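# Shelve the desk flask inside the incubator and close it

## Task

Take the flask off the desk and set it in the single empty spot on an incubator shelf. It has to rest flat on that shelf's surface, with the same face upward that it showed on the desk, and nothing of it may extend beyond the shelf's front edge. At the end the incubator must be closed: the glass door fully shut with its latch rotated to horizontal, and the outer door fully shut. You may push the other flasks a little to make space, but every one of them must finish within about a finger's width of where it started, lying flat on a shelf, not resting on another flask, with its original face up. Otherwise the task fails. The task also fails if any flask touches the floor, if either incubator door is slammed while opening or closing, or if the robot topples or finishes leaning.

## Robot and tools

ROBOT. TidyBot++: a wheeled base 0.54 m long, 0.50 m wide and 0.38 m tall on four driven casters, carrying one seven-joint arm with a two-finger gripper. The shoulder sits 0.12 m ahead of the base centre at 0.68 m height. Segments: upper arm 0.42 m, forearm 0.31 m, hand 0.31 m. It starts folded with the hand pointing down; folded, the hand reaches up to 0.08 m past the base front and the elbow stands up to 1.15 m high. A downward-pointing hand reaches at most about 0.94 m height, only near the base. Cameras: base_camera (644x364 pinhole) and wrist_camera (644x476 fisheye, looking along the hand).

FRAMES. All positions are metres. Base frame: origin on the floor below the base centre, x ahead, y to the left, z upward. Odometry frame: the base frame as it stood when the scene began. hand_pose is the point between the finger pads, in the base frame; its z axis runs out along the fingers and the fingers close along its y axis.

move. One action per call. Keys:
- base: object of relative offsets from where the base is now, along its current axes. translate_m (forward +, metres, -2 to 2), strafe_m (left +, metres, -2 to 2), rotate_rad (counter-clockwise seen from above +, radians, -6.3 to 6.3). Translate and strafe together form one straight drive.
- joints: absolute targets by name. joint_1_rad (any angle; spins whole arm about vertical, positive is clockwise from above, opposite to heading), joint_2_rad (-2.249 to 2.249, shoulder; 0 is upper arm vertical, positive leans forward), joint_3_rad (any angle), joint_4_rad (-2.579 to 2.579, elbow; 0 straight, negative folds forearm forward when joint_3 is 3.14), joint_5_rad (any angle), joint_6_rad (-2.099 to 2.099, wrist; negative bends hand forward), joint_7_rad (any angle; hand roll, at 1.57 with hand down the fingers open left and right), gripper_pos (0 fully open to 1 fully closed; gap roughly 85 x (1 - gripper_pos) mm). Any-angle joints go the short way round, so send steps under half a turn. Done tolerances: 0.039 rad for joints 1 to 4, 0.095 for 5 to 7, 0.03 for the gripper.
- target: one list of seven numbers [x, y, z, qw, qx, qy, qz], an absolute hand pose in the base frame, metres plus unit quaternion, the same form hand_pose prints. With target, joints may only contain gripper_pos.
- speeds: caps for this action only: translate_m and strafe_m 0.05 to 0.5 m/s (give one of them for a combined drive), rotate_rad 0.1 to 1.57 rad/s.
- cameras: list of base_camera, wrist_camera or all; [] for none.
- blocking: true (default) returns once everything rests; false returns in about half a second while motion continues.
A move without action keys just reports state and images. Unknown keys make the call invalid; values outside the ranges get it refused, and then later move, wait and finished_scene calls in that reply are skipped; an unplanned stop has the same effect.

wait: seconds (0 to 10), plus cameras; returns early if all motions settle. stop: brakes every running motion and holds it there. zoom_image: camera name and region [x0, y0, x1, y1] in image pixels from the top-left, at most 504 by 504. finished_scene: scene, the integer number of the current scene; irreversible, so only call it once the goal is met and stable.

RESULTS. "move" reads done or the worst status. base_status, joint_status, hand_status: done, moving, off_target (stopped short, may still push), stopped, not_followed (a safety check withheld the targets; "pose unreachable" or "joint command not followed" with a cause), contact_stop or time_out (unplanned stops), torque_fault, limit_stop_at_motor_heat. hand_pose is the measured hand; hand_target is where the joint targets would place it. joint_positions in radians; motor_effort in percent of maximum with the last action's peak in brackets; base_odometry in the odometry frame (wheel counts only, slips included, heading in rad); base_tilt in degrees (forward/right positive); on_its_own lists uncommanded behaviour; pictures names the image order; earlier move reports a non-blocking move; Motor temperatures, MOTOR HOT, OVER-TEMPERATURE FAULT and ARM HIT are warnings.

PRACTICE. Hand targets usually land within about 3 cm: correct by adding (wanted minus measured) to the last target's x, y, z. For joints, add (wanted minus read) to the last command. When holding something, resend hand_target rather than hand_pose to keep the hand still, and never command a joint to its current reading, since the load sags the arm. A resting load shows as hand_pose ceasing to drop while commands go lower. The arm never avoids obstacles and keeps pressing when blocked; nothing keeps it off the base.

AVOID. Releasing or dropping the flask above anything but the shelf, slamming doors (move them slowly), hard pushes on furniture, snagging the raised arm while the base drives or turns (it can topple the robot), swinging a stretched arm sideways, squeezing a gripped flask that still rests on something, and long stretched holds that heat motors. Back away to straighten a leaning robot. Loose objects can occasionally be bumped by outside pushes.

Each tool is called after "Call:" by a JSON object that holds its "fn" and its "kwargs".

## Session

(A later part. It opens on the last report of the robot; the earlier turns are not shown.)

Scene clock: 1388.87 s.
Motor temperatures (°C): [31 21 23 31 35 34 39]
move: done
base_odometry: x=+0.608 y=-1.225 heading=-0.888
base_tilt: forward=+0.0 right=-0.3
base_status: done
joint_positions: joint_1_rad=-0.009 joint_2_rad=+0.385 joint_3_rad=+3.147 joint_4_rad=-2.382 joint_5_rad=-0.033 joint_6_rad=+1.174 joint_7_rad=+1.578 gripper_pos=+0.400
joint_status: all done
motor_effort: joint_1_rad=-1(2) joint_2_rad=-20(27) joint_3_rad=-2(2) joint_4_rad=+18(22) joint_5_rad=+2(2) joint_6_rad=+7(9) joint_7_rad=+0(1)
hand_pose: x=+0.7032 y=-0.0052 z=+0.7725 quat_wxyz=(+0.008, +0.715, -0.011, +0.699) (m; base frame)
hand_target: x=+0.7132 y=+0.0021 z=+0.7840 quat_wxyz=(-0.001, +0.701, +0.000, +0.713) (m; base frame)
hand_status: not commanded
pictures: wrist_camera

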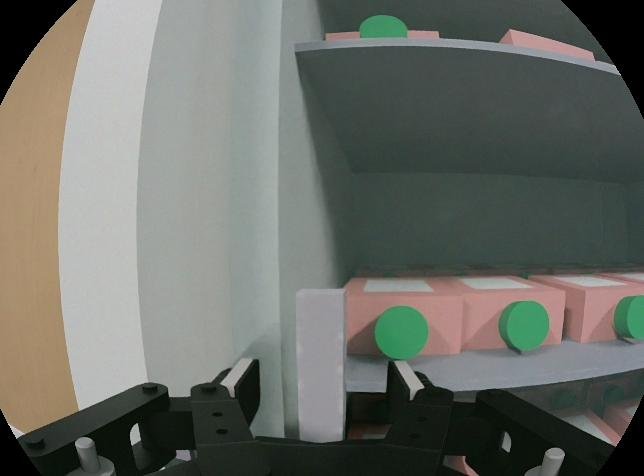

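Call:
{"fn": "move", "kwargs": {"joints": {"gripper_pos":0.65}, "base": {"translate_m":-0.004}, "cameras": ["wrist_camera"]}}

Call:
{"fn": "zoom_image", "kwargs": {"camera": "wrist_camera", "region": [150, 200, 490, 476]}}

Scene clock: 1420.83 s.
Motor temperatures (°C): [31 21 23 31 35 34 39]
move: done
base_odometry: x=+0.605 y=-1.222 heading=-0.889
base_tilt: forward=+0.1 right=-0.4
base_status: done
joint_positions: joint_1_rad=+0.000 joint_2_rad=+0.388 joint_3_rad=+3.147 joint_4_rad=-2.377 joint_5_rad=-0.033 joint_6_rad=+1.176 joint_7_rad=+1.578 gripper_pos=+0.650
joint_status: all done
motor_effort: joint_1_rad=-2(5) joint_2_rad=-22(27) joint_3_rad=-2(5) joint_4_rad=+16(23) joint_5_rad=+2(6) joint_6_rad=+7(9) joint_7_rad=+0(1)
hand_pose: x=+0.7049 y=-0.0108 z=+0.7732 quat_wxyz=(+0.011, +0.713, -0.014, +0.701) (m; base frame)
hand_target: x=+0.7132 y=+0.0021 z=+0.7840 quat_wxyz=(-0.001, +0.701, +0.000, +0.713) (m; base frame)
hand_status: not commanded
pictures: wrist_camera

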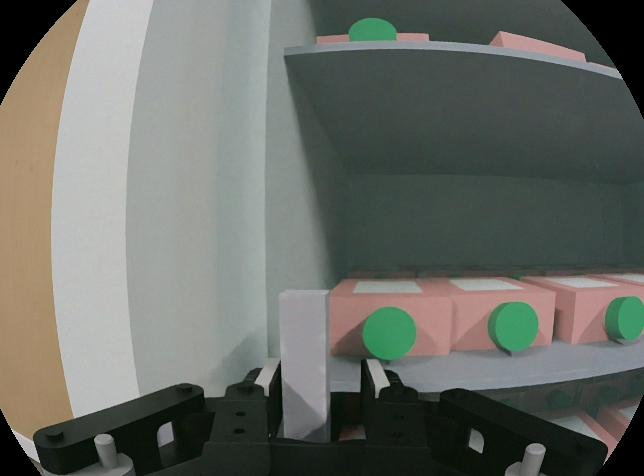

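Scaled by 1.482.

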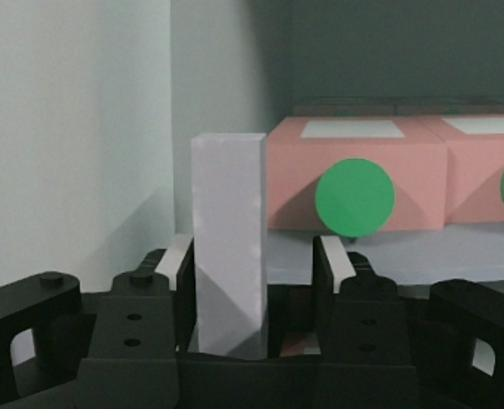

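Call:
{"fn": "move", "kwargs": {"base": {"strafe_m":0.007}, "cameras": []}}

Call:
{"fn": "move", "kwargs": {"joints": {"joint_7_rad":1.25}, "cameras": ["wrist_camera"]}}

Call:
{"fn": "zoom_image", "kwargs": {"camera": "wrist_camera", "region": [150, 200, 490, 476]}}

Scene clock: 1430.00 s.
Motor temperatures (°C): [31 21 23 31 35 34 39]
move: done
base_odometry: x=+0.611 y=-1.217 heading=-0.889
base_tilt: forward=+0.0 right=-0.3
base_status: done
joint_positions: joint_1_rad=+0.000 joint_2_rad=+0.390 joint_3_rad=+3.147 joint_4_rad=-2.374 joint_5_rad=-0.033 joint_6_rad=+1.177 joint_7_rad=+1.578 gripper_pos=+0.650
joint_status: not commanded
motor_effort: joint_1_rad=+0(2) joint_2_rad=-22(26) joint_3_rad=-2(3) joint_4_rad=+15(20) joint_5_rad=+1(3) joint_6_rad=+7(9) joint_7_rad=+0(1)
hand_pose: x=+0.7059 y=-0.0109 z=+0.7737 quat_wxyz=(+0.011, +0.713, -0.014, +0.701) (m; base frame)
hand_target: x=+0.7132 y=+0.0021 z=+0.7840 quat_wxyz=(-0.001, +0.701, +0.000, +0.713) (m; base frame)
hand_status: not commanded
pictures: none
No camera images: "cameras" was empty.

Scene clock: 1431.00 s.
Motor temperatures (°C): [31 21 23 31 35 34 39]
move: done
base_odometry: x=+0.611 y=-1.217 heading=-0.889
base_tilt: forward=+0.0 right=-0.3
base_status: not commanded
joint_positions: joint_1_rad=+0.000 joint_2_rad=+0.387 joint_3_rad=+3.146 joint_4_rad=-2.373 joint_5_rad=-0.033 joint_6_rad=+1.182 joint_7_rad=+1.305 gripper_pos=+0.650
joint_status: all done
motor_effort: joint_1_rad=+1(2) joint_2_rad=-21(22) joint_3_rad=+0(2) joint_4_rad=+13(15) joint_5_rad=+0(1) joint_6_rad=+6(8) joint_7_rad=+0(1)
hand_pose: x=+0.7059 y=-0.0105 z=+0.7770 quat_wxyz=(-0.085, +0.701, -0.110, +0.699) (m; base frame)
hand_target: x=+0.7132 y=+0.0021 z=+0.7840 quat_wxyz=(-0.115, +0.692, -0.112, +0.704) (m; base frame)
hand_status: not commanded
pictures: wrist_camera

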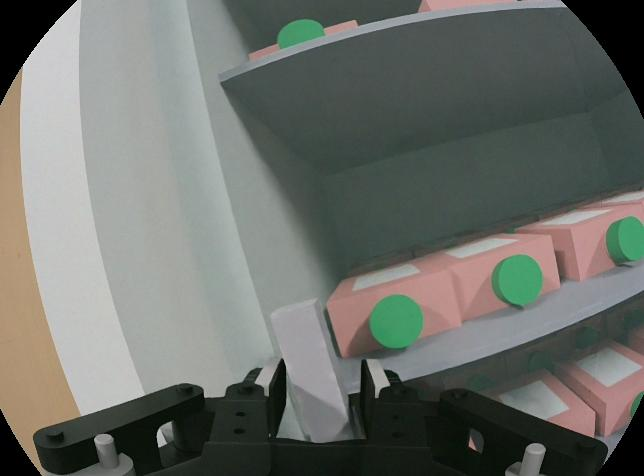

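Scaled by 1.482.

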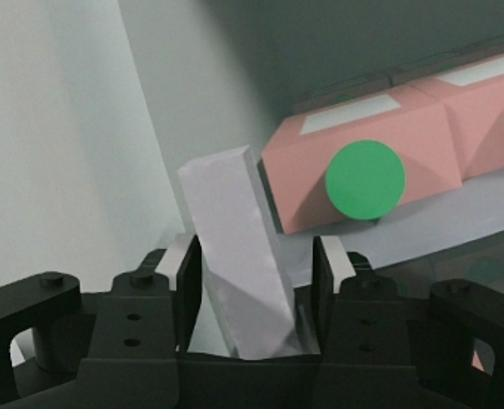

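Call:
{"fn": "move", "kwargs": {"joints": {"joint_7_rad":0.9}, "cameras": ["wrist_camera"]}}

Call:
{"fn": "zoom_image", "kwargs": {"camera": "wrist_camera", "region": [150, 200, 490, 476]}}

Scene clock: 1438.27 s.
Motor temperatures (°C): [31 21 23 31 35 34 39]
move: done
base_odometry: x=+0.611 y=-1.217 heading=-0.889
base_tilt: forward=+0.1 right=-0.3
base_status: not commanded
joint_positions: joint_1_rad=+0.004 joint_2_rad=+0.387 joint_3_rad=+3.146 joint_4_rad=-2.373 joint_5_rad=-0.033 joint_6_rad=+1.182 joint_7_rad=+0.972 gripper_pos=+0.650
joint_status: all done
motor_effort: joint_1_rad=-3(4) joint_2_rad=-21(23) joint_3_rad=-3(4) joint_4_rad=+14(16) joint_5_rad=+2(3) joint_6_rad=+7(8) joint_7_rad=+0(1)
hand_pose: x=+0.7059 y=-0.0128 z=+0.7771 quat_wxyz=(-0.198, +0.673, -0.226, +0.676) (m; base frame)
hand_target: x=+0.7132 y=+0.0021 z=+0.7840 quat_wxyz=(-0.235, +0.662, -0.230, +0.673) (m; base frame)
hand_status: not commanded
pictures: wrist_camera

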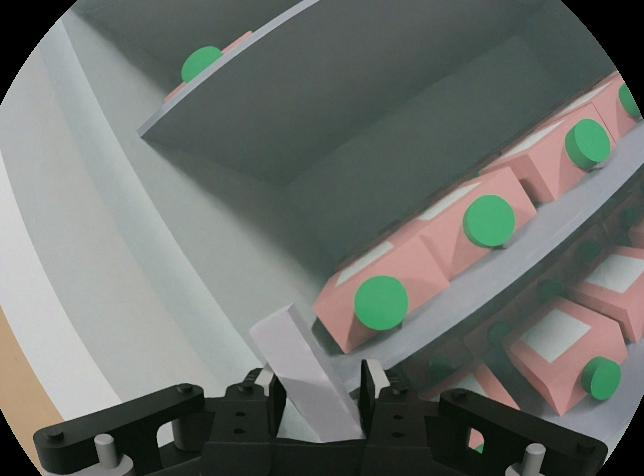

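Scaled by 1.482.

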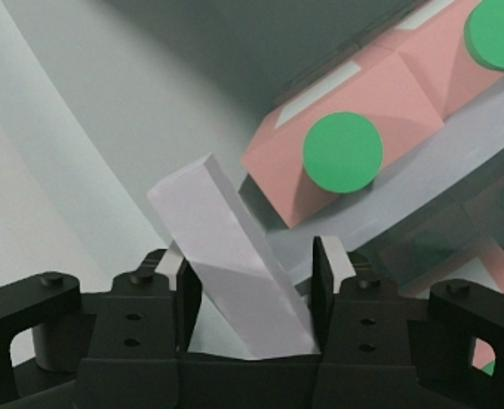

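Call:
{"fn": "move", "kwargs": {"joints": {"joint_7_rad":0.6}, "cameras": ["wrist_camera"]}}

Call:
{"fn": "zoom_image", "kwargs": {"camera": "wrist_camera", "region": [150, 200, 490, 476]}}

Scene clock: 1444.73 s.
Motor temperatures (°C): [31 21 23 31 35 33 39]
move: done
base_odometry: x=+0.611 y=-1.217 heading=-0.889
base_tilt: forward=+0.1 right=-0.4
base_status: not commanded
joint_positions: joint_1_rad=+0.013 joint_2_rad=+0.388 joint_3_rad=+3.148 joint_4_rad=-2.374 joint_5_rad=-0.033 joint_6_rad=+1.182 joint_7_rad=+0.670 gripper_pos=+0.650
joint_status: all done
motor_effort: joint_1_rad=-5(5) joint_2_rad=-24(25) joint_3_rad=-5(6) joint_4_rad=+17(18) joint_5_rad=+4(5) joint_6_rad=+9(10) joint_7_rad=+0(1)
hand_pose: x=+0.7055 y=-0.0191 z=+0.7759 quat_wxyz=(-0.293, +0.630, -0.328, +0.639) (m; base frame)
hand_target: x=+0.7132 y=+0.0021 z=+0.7840 quat_wxyz=(-0.333, +0.620, -0.327, +0.631) (m; base frame)
hand_status: not commanded
pictures: wrist_camera

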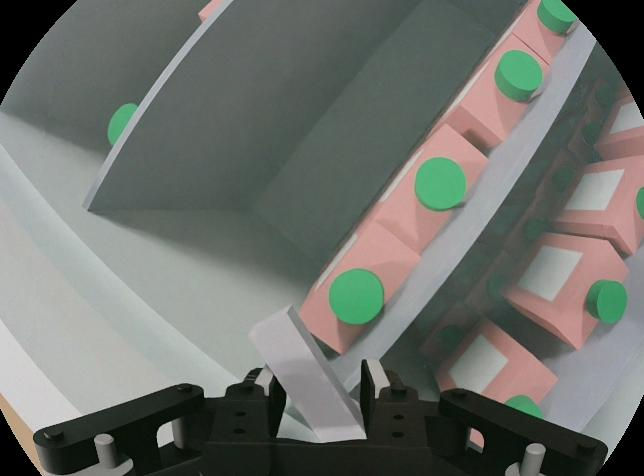

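Scaled by 1.482.

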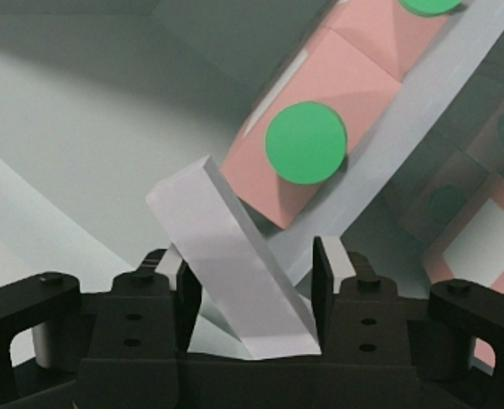

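Call:
{"fn": "move", "kwargs": {"joints": {"joint_7_rad":0.2}, "cameras": []}}

Call:
{"fn": "move", "kwargs": {"joints": {"joint_7_rad":-0.1}, "cameras": ["wrist_camera"]}}

Call:
{"fn": "zoom_image", "kwargs": {"camera": "wrist_camera", "region": [150, 200, 490, 476]}}

Scene clock: 1453.00 s.
Motor temperatures (°C): [31 21 23 30 35 33 39]
move: done
base_odometry: x=+0.611 y=-1.217 heading=-0.889
base_tilt: forward=+0.0 right=-0.3
base_status: not commanded
joint_positions: joint_1_rad=+0.021 joint_2_rad=+0.394 joint_3_rad=+3.154 joint_4_rad=-2.377 joint_5_rad=-0.033 joint_6_rad=+1.182 joint_7_rad=+0.281 gripper_pos=+0.650
joint_status: all done
motor_effort: joint_1_rad=-6(7) joint_2_rad=-26(27) joint_3_rad=-7(7) joint_4_rad=+18(19) joint_5_rad=+5(6) joint_6_rad=+11(11) joint_7_rad=+0(1)
hand_pose: x=+0.7052 y=-0.0264 z=+0.7714 quat_wxyz=(-0.406, +0.555, -0.449, +0.571) (m; base frame)
hand_target: x=+0.7132 y=+0.0021 z=+0.7840 quat_wxyz=(-0.452, +0.543, -0.443, +0.552) (m; base frame)
hand_status: not commanded
pictures: none
No camera images: "cameras" was empty.

Scene clock: 1454.03 s.
Motor temperatures (°C): [31 21 23 30 35 33 39]
move: done
base_odometry: x=+0.611 y=-1.217 heading=-0.889
base_tilt: forward=+0.0 right=-0.3
base_status: not commanded
joint_positions: joint_1_rad=+0.023 joint_2_rad=+0.401 joint_3_rad=+3.156 joint_4_rad=-2.382 joint_5_rad=-0.033 joint_6_rad=+1.182 joint_7_rad=-0.025 gripper_pos=+0.650
joint_status: all done
motor_effort: joint_1_rad=-6(8) joint_2_rad=-27(28) joint_3_rad=-7(8) joint_4_rad=+18(20) joint_5_rad=+6(6) joint_6_rad=+11(12) joint_7_rad=-1(2)
hand_pose: x=+0.7040 y=-0.0293 z=+0.7652 quat_wxyz=(-0.483, +0.482, -0.532, +0.501) (m; base frame)
hand_target: x=+0.7132 y=+0.0021 z=+0.7840 quat_wxyz=(-0.530, +0.470, -0.519, +0.478) (m; base frame)
hand_status: not commanded
pictures: wrist_camera

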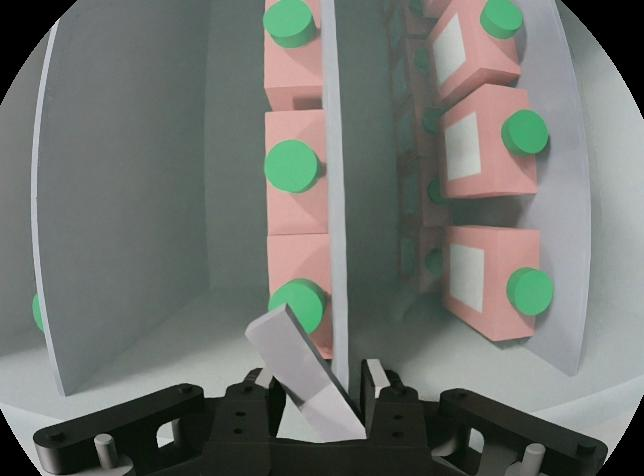

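Scaled by 1.482.

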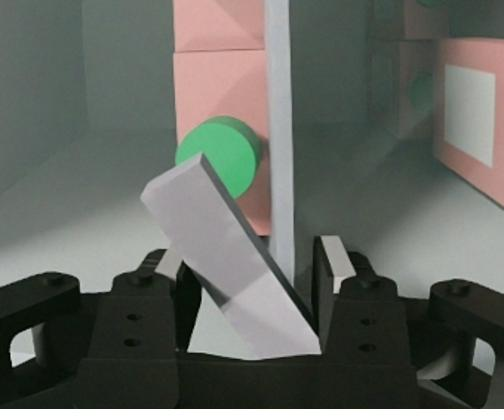

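Call:
{"fn": "move", "kwargs": {"joints": {"joint_7_rad":-0.4}, "cameras": []}}

Call:
{"fn": "move", "kwargs": {"joints": {"joint_7_rad":-0.6}, "cameras": ["wrist_camera"]}}

Call:
{"fn": "zoom_image", "kwargs": {"camera": "wrist_camera", "region": [150, 200, 490, 476]}}

Scene clock: 1460.33 s.
Motor temperatures (°C): [31 22 23 30 35 33 39]
move: done
base_odometry: x=+0.611 y=-1.217 heading=-0.889
base_tilt: forward=+0.0 right=-0.3
base_status: not commanded
joint_positions: joint_1_rad=+0.023 joint_2_rad=+0.409 joint_3_rad=+3.157 joint_4_rad=-2.387 joint_5_rad=-0.033 joint_6_rad=+1.182 joint_7_rad=-0.329 gripper_pos=+0.650
joint_status: all done
motor_effort: joint_1_rad=-3(6) joint_2_rad=-29(29) joint_3_rad=-3(8) joint_4_rad=+18(20) joint_5_rad=+3(6) joint_6_rad=+12(13) joint_7_rad=+0(1)
hand_pose: x=+0.7034 y=-0.0292 z=+0.7585 quat_wxyz=(-0.550, +0.398, -0.602, +0.420) (m; base frame)
hand_target: x=+0.7132 y=+0.0021 z=+0.7840 quat_wxyz=(-0.595, +0.387, -0.584, +0.394) (m; base frame)
hand_status: not commanded
pictures: none
No camera images: "cameras" was empty.

Scene clock: 1461.23 s.
Motor temperatures (°C): [31 22 23 30 35 33 39]
move: done
base_odometry: x=+0.611 y=-1.217 heading=-0.889
base_tilt: forward=+0.0 right=-0.3
base_status: not commanded
joint_positions: joint_1_rad=+0.021 joint_2_rad=+0.415 joint_3_rad=+3.157 joint_4_rad=-2.388 joint_5_rad=-0.033 joint_6_rad=+1.182 joint_7_rad=-0.540 gripper_pos=+0.650
joint_status: all done
motor_effort: joint_1_rad=-2(4) joint_2_rad=-29(30) joint_3_rad=-3(4) joint_4_rad=+19(20) joint_5_rad=+2(3) joint_6_rad=+13(14) joint_7_rad=+0(1)
hand_pose: x=+0.7032 y=-0.0284 z=+0.7547 quat_wxyz=(-0.589, +0.334, -0.643, +0.358) (m; base frame)
hand_target: x=+0.7132 y=+0.0021 z=+0.7840 quat_wxyz=(-0.631, +0.327, -0.620, +0.332) (m; base frame)
hand_status: not commanded
pictures: wrist_camera

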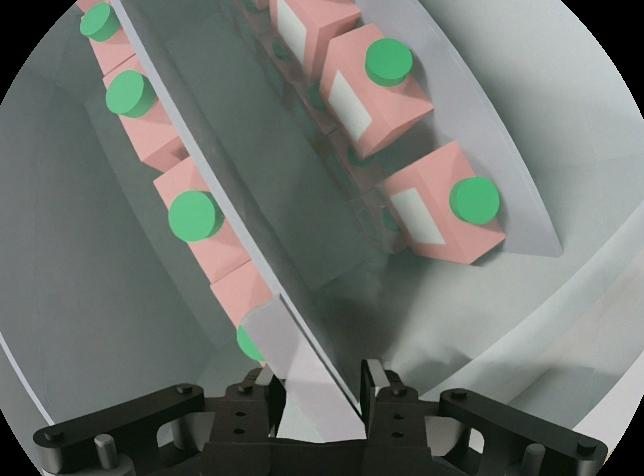

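Scaled by 1.482.

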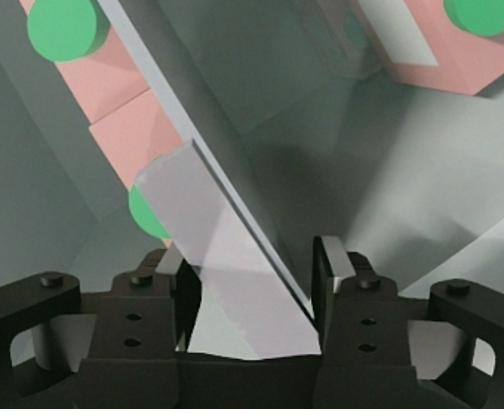

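Call:
{"fn": "move", "kwargs": {"joints": {"joint_7_rad":-0.32}, "cameras": []}}

Call:
{"fn": "move", "kwargs": {"base": {"translate_m":-0.15}, "speeds": {"translate_m":0.08}, "cameras": []}}

Call:
{"fn": "move", "kwargs": {"joints": {"joint_7_rad":1.57}, "base": {"translate_m":-0.05}, "cameras": ["wrist_camera"]}}

Call:
{"fn": "zoom_image", "kwargs": {"camera": "wrist_camera", "region": [180, 150, 460, 430]}}

Scene clock: 1472.93 s.
Motor temperatures (°C): [31 22 23 30 35 33 39]
move: done
base_odometry: x=+0.611 y=-1.217 heading=-0.889
base_tilt: forward=+0.0 right=-0.3
base_status: not commanded
joint_positions: joint_1_rad=+0.020 joint_2_rad=+0.414 joint_3_rad=+3.157 joint_4_rad=-2.387 joint_5_rad=-0.033 joint_6_rad=+1.182 joint_7_rad=-0.349 gripper_pos=+0.650
joint_status: all done
motor_effort: joint_1_rad=-1(3) joint_2_rad=-27(30) joint_3_rad=-2(4) joint_4_rad=+17(20) joint_5_rad=+2(4) joint_6_rad=+11(14) joint_7_rad=+1(1)
hand_pose: x=+0.7035 y=-0.0273 z=+0.7553 quat_wxyz=(-0.553, +0.394, -0.607, +0.412) (m; base frame)
hand_target: x=+0.7132 y=+0.0021 z=+0.7840 quat_wxyz=(-0.579, +0.410, -0.568, +0.417) (m; base frame)
hand_status: not commanded
pictures: none
No camera images: "cameras" was empty.

Scene clock: 1475.40 s.
Motor temperatures (°C): [31 22 23 30 35 33 39]
move: done
base_odometry: x=+0.516 y=-1.101 heading=-0.889
base_tilt: forward=+0.0 right=-0.3
base_status: done
joint_positions: joint_1_rad=+0.014 joint_2_rad=+0.417 joint_3_rad=+3.156 joint_4_rad=-2.367 joint_5_rad=-0.033 joint_6_rad=+1.182 joint_7_rad=-0.349 gripper_pos=+0.650
joint_status: not commanded
motor_effort: joint_1_rad=-1(1) joint_2_rad=-26(32) joint_3_rad=+0(2) joint_4_rad=+11(15) joint_5_rad=+0(1) joint_6_rad=+9(14) joint_7_rad=+1(1)
hand_pose: x=+0.7103 y=-0.0238 z=+0.7623 quat_wxyz=(-0.559, +0.393, -0.601, +0.414) (m; base frame)
hand_target: x=+0.7132 y=+0.0021 z=+0.7840 quat_wxyz=(-0.579, +0.410, -0.568, +0.417) (m; base frame)
hand_status: not commanded
pictures: none
No camera images: "cameras" was empty.

Scene clock: 1477.77 s.
Motor temperatures (°C): [31 22 23 30 35 33 39]
move: done
base_odometry: x=+0.485 y=-1.062 heading=-0.889
base_tilt: forward=+0.0 right=-0.3
base_status: done
joint_positions: joint_1_rad=+0.013 joint_2_rad=+0.410 joint_3_rad=+3.156 joint_4_rad=-2.362 joint_5_rad=-0.033 joint_6_rad=+1.182 joint_7_rad=+1.493 gripper_pos=+0.650
joint_status: all done
motor_effort: joint_1_rad=+0(1) joint_2_rad=-26(29) joint_3_rad=-1(2) joint_4_rad=+11(14) joint_5_rad=+0(1) joint_6_rad=+9(9) joint_7_rad=+0(1)
hand_pose: x=+0.7110 y=-0.0236 z=+0.7686 quat_wxyz=(-0.009, +0.712, -0.050, +0.700) (m; base frame)
hand_target: x=+0.7132 y=+0.0021 z=+0.7840 quat_wxyz=(-0.001, +0.701, +0.000, +0.713) (m; base frame)
hand_status: not commanded
pictures: wrist_camera

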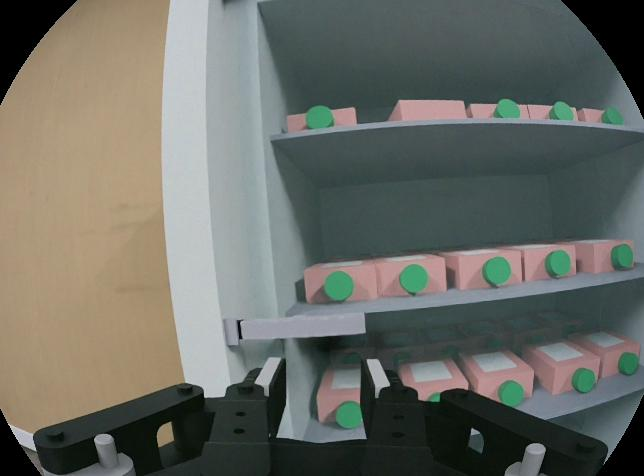

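Scaled by 1.800.

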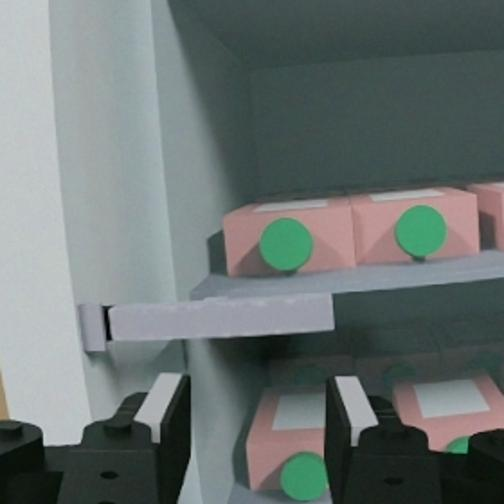

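Call:
{"fn": "move", "kwargs": {"base": {"strafe_m":-0.15,"translate_m":0.12}, "joints": {"gripper_pos":1.0}, "cameras": []}}

Call:
{"fn": "move", "kwargs": {"base": {"translate_m":0.06}, "speeds": {"translate_m":0.05}, "cameras": ["wrist_camera"]}}

Scene clock: 1494.77 s.
Motor temperatures (°C): [31 22 23 30 35 33 39]
move: done
base_odometry: x=+0.444 y=-1.249 heading=-0.889
base_tilt: forward=+0.0 right=-0.3
base_status: done
joint_positions: joint_1_rad=+0.007 joint_2_rad=+0.410 joint_3_rad=+3.153 joint_4_rad=-2.361 joint_5_rad=-0.033 joint_6_rad=+1.182 joint_7_rad=+1.494 gripper_pos=+0.999
joint_status: all done
motor_effort: joint_1_rad=-1(2) joint_2_rad=-26(27) joint_3_rad=-2(3) joint_4_rad=+11(13) joint_5_rad=+0(1) joint_6_rad=+9(9) joint_7_rad=+0(1)
hand_pose: x=+0.7114 y=-0.0187 z=+0.7689 quat_wxyz=(-0.012, +0.712, -0.048, +0.700) (m; base frame)
hand_target: x=+0.7132 y=+0.0021 z=+0.7840 quat_wxyz=(-0.001, +0.701, +0.000, +0.713) (m; base frame)
hand_status: not commanded
pictures: none
No camera images: "cameras" was empty.

Scene clock: 1496.47 s.
Motor temperatures (°C): [31 22 23 30 35 33 39]
move: done
base_odometry: x=+0.481 y=-1.296 heading=-0.889
base_tilt: forward=+0.1 right=-0.3
base_status: done
joint_positions: joint_1_rad=+0.007 joint_2_rad=+0.397 joint_3_rad=+3.153 joint_4_rad=-2.380 joint_5_rad=-0.033 joint_6_rad=+1.183 joint_7_rad=+1.494 gripper_pos=+0.999
joint_status: not commanded
motor_effort: joint_1_rad=-1(3) joint_2_rad=-24(27) joint_3_rad=-1(4) joint_4_rad=+16(18) joint_5_rad=+1(2) joint_6_rad=+9(10) joint_7_rad=+0(1)
hand_pose: x=+0.7048 y=-0.0185 z=+0.7691 quat_wxyz=(-0.012, +0.713, -0.048, +0.699) (m; base frame)
hand_target: x=+0.7132 y=+0.0021 z=+0.7840 quat_wxyz=(-0.001, +0.701, +0.000, +0.713) (m; base frame)
hand_status: not commanded
pictures: wrist_camera

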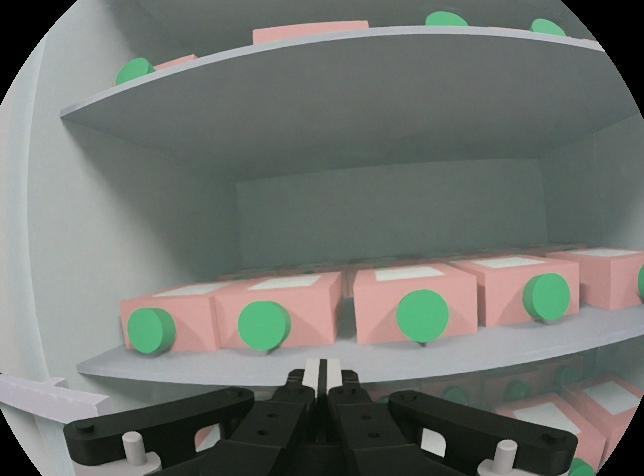

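Call:
{"fn": "move", "kwargs": {"base": {"translate_m":-0.92}, "speeds": {"translate_m":0.25}, "cameras": []}}

Call:
{"fn": "move", "kwargs": {"joints": {"joint_1_rad":0,"joint_2_rad":-0.1,"joint_3_rad":3.14,"joint_4_rad":-1.5,"joint_5_rad":0,"joint_6_rad":-0.22,"joint_7_rad":1.57}, "cameras": ["wrist_camera"]}}

Call:
{"fn": "zoom_image", "kwargs": {"camera": "wrist_camera", "region": [150, 150, 600, 430]}}

Scene clock: 1546.80 s.
Motor temperatures (°C): [31 22 23 30 35 33 39]
move: done
base_odometry: x=-0.098 y=-0.582 heading=-0.889
base_tilt: forward=+0.1 right=-0.3
base_status: done
joint_positions: joint_1_rad=+0.007 joint_2_rad=+0.405 joint_3_rad=+3.152 joint_4_rad=-2.354 joint_5_rad=-0.033 joint_6_rad=+1.183 joint_7_rad=+1.494 gripper_pos=+0.999
joint_status: not commanded
motor_effort: joint_1_rad=+0(2) joint_2_rad=-27(28) joint_3_rad=-1(2) joint_4_rad=+11(15) joint_5_rad=+0(1) joint_6_rad=+9(9) joint_7_rad=+0(1)
hand_pose: x=+0.7132 y=-0.0177 z=+0.7753 quat_wxyz=(-0.013, +0.707, -0.047, +0.705) (m; base frame)
hand_target: x=+0.7132 y=+0.0021 z=+0.7840 quat_wxyz=(-0.001, +0.701, +0.000, +0.713) (m; base frame)
hand_status: not commanded
pictures: none
No camera images: "cameras" was empty.

Scene clock: 1549.37 s.
Motor temperatures (°C): [31 22 23 30 35 33 39]
move: done
base_odometry: x=-0.098 y=-0.582 heading=-0.889
base_tilt: forward=+0.0 right=-0.3
base_status: not commanded
joint_positions: joint_1_rad=+0.007 joint_2_rad=-0.091 joint_3_rad=+3.152 joint_4_rad=-1.515 joint_5_rad=-0.033 joint_6_rad=-0.164 joint_7_rad=+1.494 gripper_pos=+0.999
joint_status: all done
motor_effort: joint_1_rad=-1(2) joint_2_rad=-19(30) joint_3_rad=+0(2) joint_4_rad=+23(23) joint_5_rad=+0(1) joint_6_rad=+9(10) joint_7_rad=+1(1)
hand_pose: x=+0.7033 y=-0.0076 z=+1.1413 quat_wxyz=(-0.035, +0.712, -0.044, +0.700) (m; base frame)
hand_target: x=+0.6977 y=+0.0023 z=+1.1386 quat_wxyz=(-0.001, +0.724, +0.000, +0.690) (m; base frame)
hand_status: not commanded
pictures: wrist_camera

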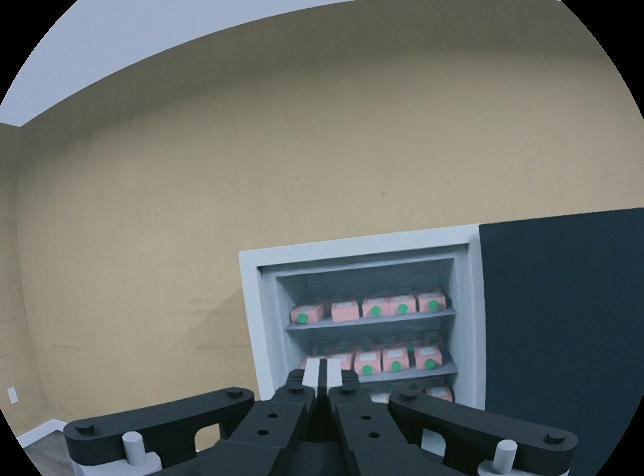

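Scaled by 1.120.

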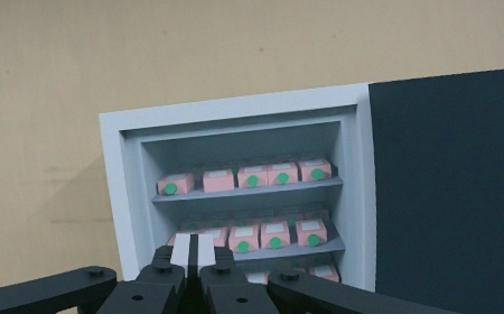

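Call:
{"fn": "move", "kwargs": {"base": {"strafe_m":-0.85}, "speeds": {"strafe_m":0.25}, "cameras": ["wrist_camera"]}}

Scene clock: 1557.07 s.
Motor temperatures (°C): [31 22 23 30 35 33 39]
move: done
base_odometry: x=-0.759 y=-1.117 heading=-0.889
base_tilt: forward=+0.0 right=-0.2
base_status: done
joint_positions: joint_1_rad=+0.004 joint_2_rad=-0.091 joint_3_rad=+3.147 joint_4_rad=-1.515 joint_5_rad=-0.033 joint_6_rad=-0.168 joint_7_rad=+1.494 gripper_pos=+0.999
joint_status: not commanded
motor_effort: joint_1_rad=-1(3) joint_2_rad=-18(19) joint_3_rad=-1(4) joint_4_rad=+21(23) joint_5_rad=+1(1) joint_6_rad=+9(9) joint_7_rad=+0(1)
hand_pose: x=+0.7032 y=-0.0028 z=+1.1404 quat_wxyz=(-0.037, +0.713, -0.041, +0.699) (m; base frame)
hand_target: x=+0.6977 y=+0.0023 z=+1.1386 quat_wxyz=(-0.001, +0.724, +0.000, +0.690) (m; base frame)
hand_status: not commanded
pictures: wrist_camera

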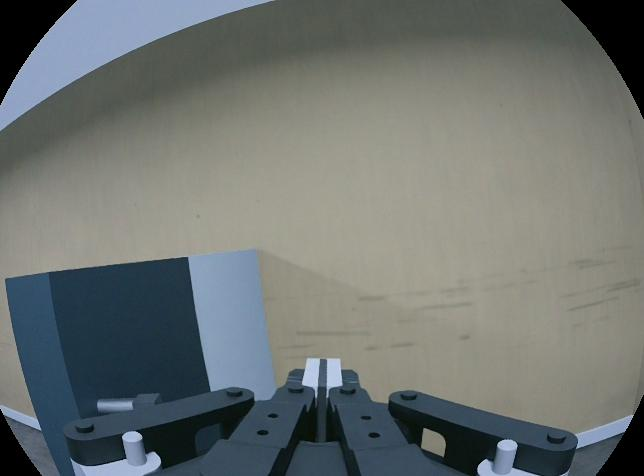

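Call:
{"fn": "move", "kwargs": {"base": {"translate_m":0.33}, "speeds": {"translate_m":0.2}, "cameras": ["wrist_camera"]}}

Scene clock: 1581.97 s.
Motor temperatures (°C): [31 22 23 30 35 33 39]
move: done
base_odometry: x=-0.551 y=-1.374 heading=-0.889
base_tilt: forward=+0.1 right=-0.3
base_status: done
joint_positions: joint_1_rad=+0.004 joint_2_rad=-0.091 joint_3_rad=+3.147 joint_4_rad=-1.514 joint_5_rad=-0.033 joint_6_rad=-0.169 joint_7_rad=+1.494 gripper_pos=+0.999
joint_status: not commanded
motor_effort: joint_1_rad=-1(1) joint_2_rad=-19(22) joint_3_rad=-1(2) joint_4_rad=+22(23) joint_5_rad=+0(1) joint_6_rad=+9(10) joint_7_rad=+1(1)
hand_pose: x=+0.7029 y=-0.0028 z=+1.1405 quat_wxyz=(-0.037, +0.713, -0.041, +0.698) (m; base frame)
hand_target: x=+0.6977 y=+0.0023 z=+1.1386 quat_wxyz=(-0.001, +0.724, +0.000, +0.690) (m; base frame)
hand_status: not commanded
pictures: wrist_camera

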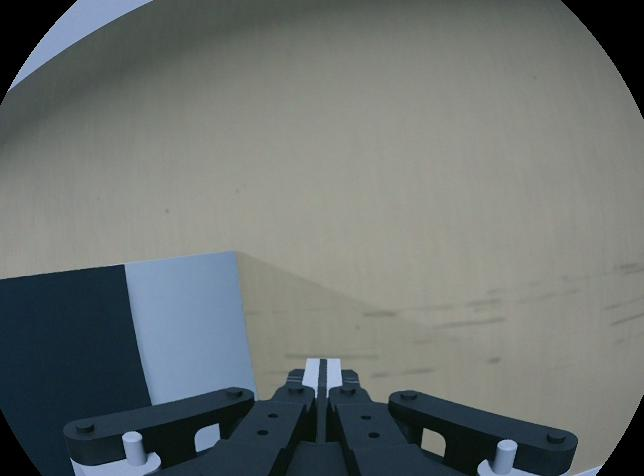

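Call:
{"fn": "move", "kwargs": {"base": {"strafe_m":0.2}, "speeds": {"strafe_m":0.08}, "cameras": ["wrist_camera"]}}

Scene clock: 1596.43 s.
Motor temperatures (°C): [31 22 23 31 35 33 39]
move: done
base_odometry: x=-0.395 y=-1.248 heading=-0.889
base_tilt: forward=+0.0 right=-0.4
base_status: done
joint_positions: joint_1_rad=+0.003 joint_2_rad=-0.091 joint_3_rad=+3.145 joint_4_rad=-1.514 joint_5_rad=-0.033 joint_6_rad=-0.170 joint_7_rad=+1.494 gripper_pos=+0.999
joint_status: not commanded
motor_effort: joint_1_rad=+0(3) joint_2_rad=-19(19) joint_3_rad=-1(3) joint_4_rad=+22(23) joint_5_rad=+0(1) joint_6_rad=+9(9) joint_7_rad=+1(1)
hand_pose: x=+0.7028 y=-0.0013 z=+1.1404 quat_wxyz=(-0.038, +0.714, -0.040, +0.698) (m; base frame)
hand_target: x=+0.6977 y=+0.0023 z=+1.1386 quat_wxyz=(-0.001, +0.724, +0.000, +0.690) (m; base frame)
hand_status: not commanded
pictures: wrist_camera

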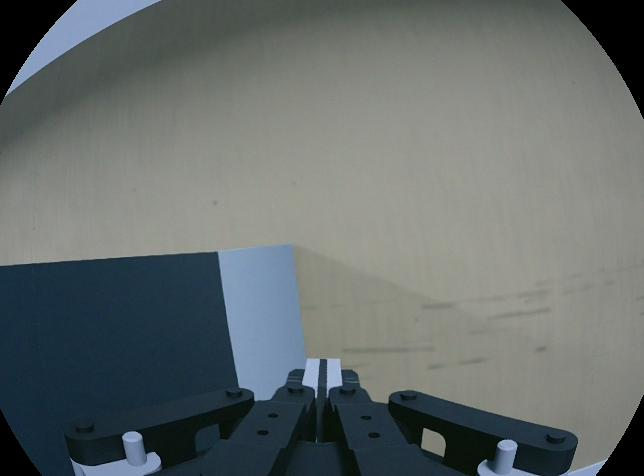

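Call:
{"fn": "move", "kwargs": {"base": {"strafe_m":0.12}, "speeds": {"strafe_m":0.06}, "cameras": ["wrist_camera"]}}

Scene clock: 1605.23 s.
Motor temperatures (°C): [31 22 23 31 35 33 39]
move: done
base_odometry: x=-0.302 y=-1.172 heading=-0.890
base_tilt: forward=+0.1 right=-0.4
base_status: done
joint_positions: joint_1_rad=+0.005 joint_2_rad=-0.091 joint_3_rad=+3.146 joint_4_rad=-1.514 joint_5_rad=-0.033 joint_6_rad=-0.170 joint_7_rad=+1.494 gripper_pos=+0.999
joint_status: not commanded
motor_effort: joint_1_rad=+0(6) joint_2_rad=-18(20) joint_3_rad=-1(7) joint_4_rad=+22(23) joint_5_rad=+0(1) joint_6_rad=+9(9) joint_7_rad=+1(1)
hand_pose: x=+0.7028 y=-0.0022 z=+1.1404 quat_wxyz=(-0.037, +0.714, -0.041, +0.698) (m; base frame)
hand_target: x=+0.6977 y=+0.0023 z=+1.1386 quat_wxyz=(-0.001, +0.724, +0.000, +0.690) (m; base frame)
hand_status: not commanded
pictures: wrist_camera

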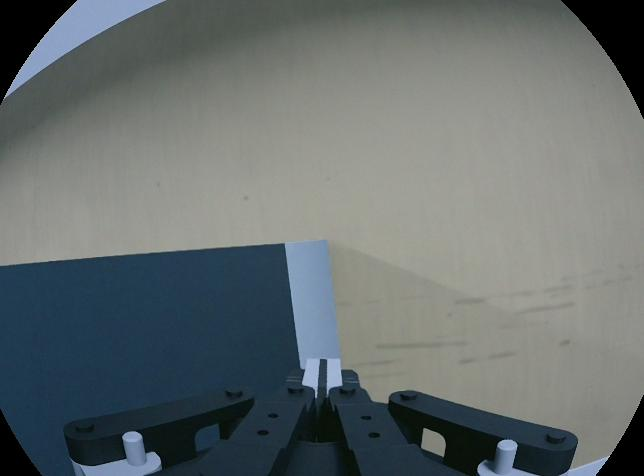

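Call:
{"fn": "move", "kwargs": {"base": {"strafe_m":0.14,"translate_m":0.03}, "speeds": {"strafe_m":0.08}, "cameras": ["wrist_camera"]}}

Call:
{"fn": "move", "kwargs": {"base": {"strafe_m":0.13,"translate_m":0.03}, "speeds": {"strafe_m":0.08}, "cameras": ["wrist_camera"]}}

Scene clock: 1628.30 s.
Motor temperatures (°C): [31 22 23 31 35 33 39]
move: done
base_odometry: x=-0.174 y=-1.107 heading=-0.889
base_tilt: forward=+0.1 right=-0.3
base_status: done
joint_positions: joint_1_rad=+0.006 joint_2_rad=-0.092 joint_3_rad=+3.147 joint_4_rad=-1.514 joint_5_rad=-0.033 joint_6_rad=-0.170 joint_7_rad=+1.494 gripper_pos=+0.999
joint_status: not commanded
motor_effort: joint_1_rad=+0(5) joint_2_rad=-18(20) joint_3_rad=+0(6) joint_4_rad=+22(23) joint_5_rad=+0(1) joint_6_rad=+9(9) joint_7_rad=+0(1)
hand_pose: x=+0.7026 y=-0.0041 z=+1.1407 quat_wxyz=(-0.036, +0.713, -0.042, +0.699) (m; base frame)
hand_target: x=+0.6977 y=+0.0023 z=+1.1386 quat_wxyz=(-0.001, +0.724, +0.000, +0.690) (m; base frame)
hand_status: not commanded
pictures: wrist_camera

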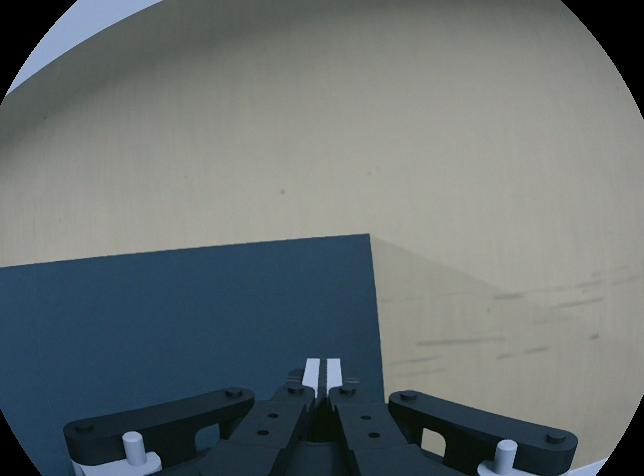

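Scene clock: 1630.47 s.
Motor temperatures (°C): [31 22 23 31 35 33 39]
move: done
base_odometry: x=-0.054 y=-1.049 heading=-0.889
base_tilt: forward=+0.0 right=-0.4
base_status: done
joint_positions: joint_1_rad=+0.006 joint_2_rad=-0.093 joint_3_rad=+3.148 joint_4_rad=-1.514 joint_5_rad=-0.033 joint_6_rad=-0.170 joint_7_rad=+1.494 gripper_pos=+0.999
joint_status: not commanded
motor_effort: joint_1_rad=+0(5) joint_2_rad=-18(19) joint_3_rad=-1(7) joint_4_rad=+22(23) joint_5_rad=+0(1) joint_6_rad=+9(9) joint_7_rad=+0(1)
hand_pose: x=+0.7022 y=-0.0047 z=+1.1411 quat_wxyz=(-0.036, +0.713, -0.042, +0.699) (m; base frame)
hand_target: x=+0.6977 y=+0.0023 z=+1.1386 quat_wxyz=(-0.001, +0.724, +0.000, +0.690) (m; base frame)
hand_status: not commanded
pictures: wrist_camera

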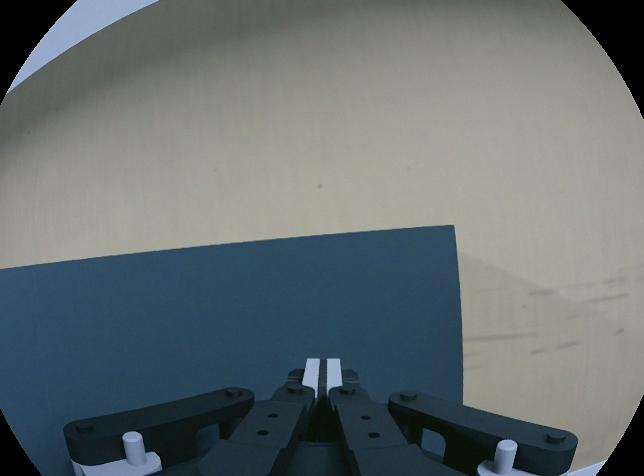

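Door is moving steadily.

Call:
{"fn": "move", "kwargs": {"base": {"strafe_m":0.15,"translate_m":0.07}, "speeds": {"strafe_m":0.07}, "cameras": ["wrist_camera"]}}

Call:
{"fn": "move", "kwargs": {"base": {"strafe_m":0.1,"translate_m":0.09}, "speeds": {"strafe_m":0.05}, "cameras": ["wrist_camera"]}}

Scene clock: 1642.93 s.
Motor temperatures (°C): [31 22 23 31 35 33 39]
move: done
base_odometry: x=+0.106 y=-1.008 heading=-0.889
base_tilt: forward=+0.1 right=-0.3
base_status: done
joint_positions: joint_1_rad=+0.007 joint_2_rad=-0.095 joint_3_rad=+3.149 joint_4_rad=-1.514 joint_5_rad=-0.033 joint_6_rad=-0.172 joint_7_rad=+1.494 gripper_pos=+0.999
joint_status: not commanded
motor_effort: joint_1_rad=+0(5) joint_2_rad=-18(20) joint_3_rad=+0(6) joint_4_rad=+22(23) joint_5_rad=+1(1) joint_6_rad=+9(10) joint_7_rad=+0(1)
hand_pose: x=+0.7012 y=-0.0054 z=+1.1418 quat_wxyz=(-0.036, +0.713, -0.042, +0.699) (m; base frame)
hand_target: x=+0.6977 y=+0.0023 z=+1.1386 quat_wxyz=(-0.001, +0.724, +0.000, +0.690) (m; base frame)
hand_status: not commanded
pictures: wrist_camera

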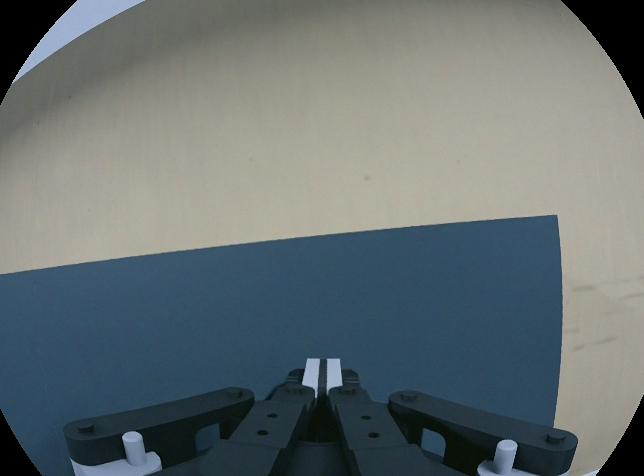

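Scene clock: 1646.10 s.
Motor temperatures (°C): [31 22 23 31 35 33 39]
move: done
base_odometry: x=+0.241 y=-1.015 heading=-0.889
base_tilt: forward=+0.1 right=-0.3
base_status: done
joint_positions: joint_1_rad=+0.008 joint_2_rad=-0.097 joint_3_rad=+3.149 joint_4_rad=-1.514 joint_5_rad=-0.033 joint_6_rad=-0.174 joint_7_rad=+1.494 gripper_pos=+0.999
joint_status: not commanded
motor_effort: joint_1_rad=-2(5) joint_2_rad=-18(21) joint_3_rad=-1(6) joint_4_rad=+22(24) joint_5_rad=+0(1) joint_6_rad=+9(11) joint_7_rad=+0(1)
hand_pose: x=+0.7002 y=-0.0058 z=+1.1424 quat_wxyz=(-0.035, +0.713, -0.043, +0.699) (m; base frame)
hand_target: x=+0.6977 y=+0.0023 z=+1.1386 quat_wxyz=(-0.001, +0.724, +0.000, +0.690) (m; base frame)
hand_status: not commanded
pictures: wrist_camera

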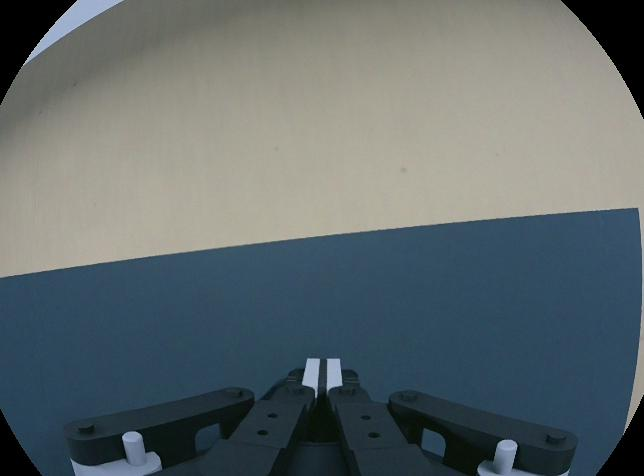

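Call:
{"fn": "move", "kwargs": {"base": {"strafe_m":0.05,"translate_m":0.1}, "speeds": {"translate_m":0.06}, "cameras": []}}

Call:
{"fn": "move", "kwargs": {"base": {"translate_m":0.06}, "speeds": {"translate_m":0.05}, "cameras": ["wrist_camera"]}}

Scene clock: 1653.63 s.
Motor temperatures (°C): [31 22 23 31 35 33 39]
move: done
base_odometry: x=+0.343 y=-1.061 heading=-0.889
base_tilt: forward=+0.1 right=-0.3
base_status: done
joint_positions: joint_1_rad=+0.007 joint_2_rad=-0.099 joint_3_rad=+3.149 joint_4_rad=-1.514 joint_5_rad=-0.033 joint_6_rad=-0.176 joint_7_rad=+1.494 gripper_pos=+0.999
joint_status: not commanded
motor_effort: joint_1_rad=-1(3) joint_2_rad=-19(21) joint_3_rad=-1(3) joint_4_rad=+22(23) joint_5_rad=+0(1) joint_6_rad=+9(11) joint_7_rad=+0(1)
hand_pose: x=+0.6994 y=-0.0056 z=+1.1430 quat_wxyz=(-0.035, +0.713, -0.042, +0.699) (m; base frame)
hand_target: x=+0.6977 y=+0.0023 z=+1.1386 quat_wxyz=(-0.001, +0.724, +0.000, +0.690) (m; base frame)
hand_status: not commanded
pictures: none
No camera images: "cameras" was empty.

Scene clock: 1655.30 s.
Motor temperatures (°C): [31 22 23 31 35 33 39]
move: done
base_odometry: x=+0.381 y=-1.108 heading=-0.889
base_tilt: forward=+0.0 right=-0.3
base_status: done
joint_positions: joint_1_rad=+0.007 joint_2_rad=-0.100 joint_3_rad=+3.149 joint_4_rad=-1.513 joint_5_rad=-0.033 joint_6_rad=-0.178 joint_7_rad=+1.494 gripper_pos=+0.999
joint_status: not commanded
motor_effort: joint_1_rad=-1(1) joint_2_rad=-18(21) joint_3_rad=-1(2) joint_4_rad=+22(23) joint_5_rad=+0(1) joint_6_rad=+9(10) joint_7_rad=+1(1)
hand_pose: x=+0.6989 y=-0.0055 z=+1.1434 quat_wxyz=(-0.035, +0.713, -0.042, +0.699) (m; base frame)
hand_target: x=+0.6977 y=+0.0023 z=+1.1386 quat_wxyz=(-0.001, +0.724, +0.000, +0.690) (m; base frame)
hand_status: not commanded
pictures: wrist_camera

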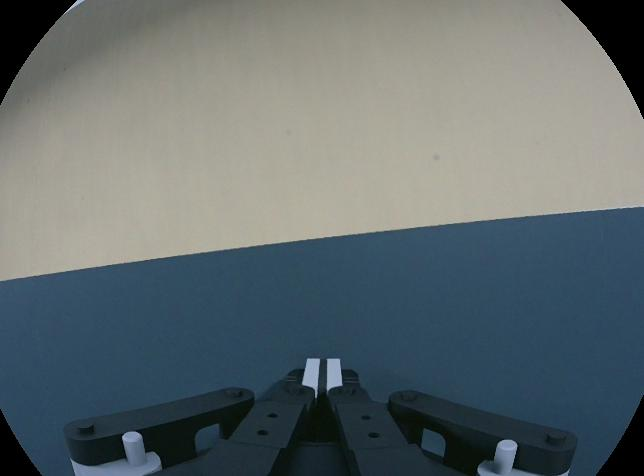

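Call:
{"fn": "move", "kwargs": {"base": {"translate_m": 0.03}, "speeds": {"translate_m": 0.05}}}

Scene clock: 1686.20 s.
Motor temperatures (°C): [31 21 23 31 35 33 39]
move: done
base_odometry: x=+0.400 y=-1.131 heading=-0.888
base_tilt: forward=+0.1 right=-0.2
base_status: done
joint_positions: joint_1_rad=+0.007 joint_2_rad=-0.097 joint_3_rad=+3.149 joint_4_rad=-1.513 joint_5_rad=-0.033 joint_6_rad=-0.179 joint_7_rad=+1.494 gripper_pos=+0.999
joint_status: not commanded
motor_effort: joint_1_rad=+0(1) joint_2_rad=-18(20) joint_3_rad=+0(1) joint_4_rad=+22(24) joint_5_rad=+0(1) joint_6_rad=+9(10) joint_7_rad=+0(1)
hand_pose: x=+0.7002 y=-0.0055 z=+1.1416 quat_wxyz=(-0.035, +0.714, -0.042, +0.698) (m; base frame)
hand_target: x=+0.6977 y=+0.0023 z=+1.1386 quat_wxyz=(-0.001, +0.724, +0.000, +0.690) (m; base frame)
hand_status: not commanded
pictures: base_camera, wrist_camera

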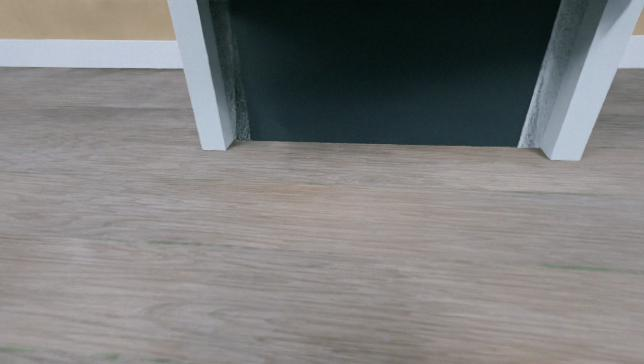

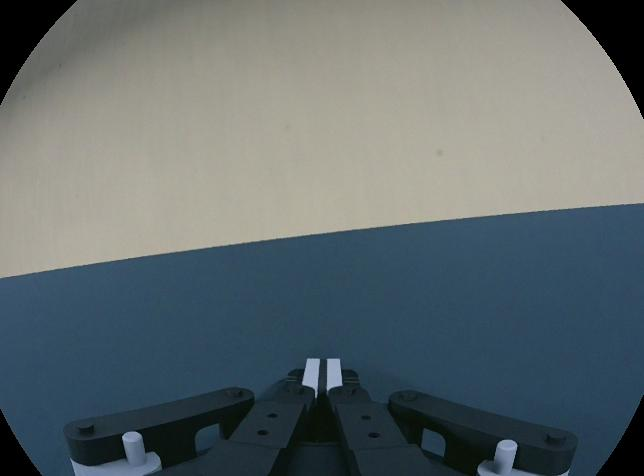

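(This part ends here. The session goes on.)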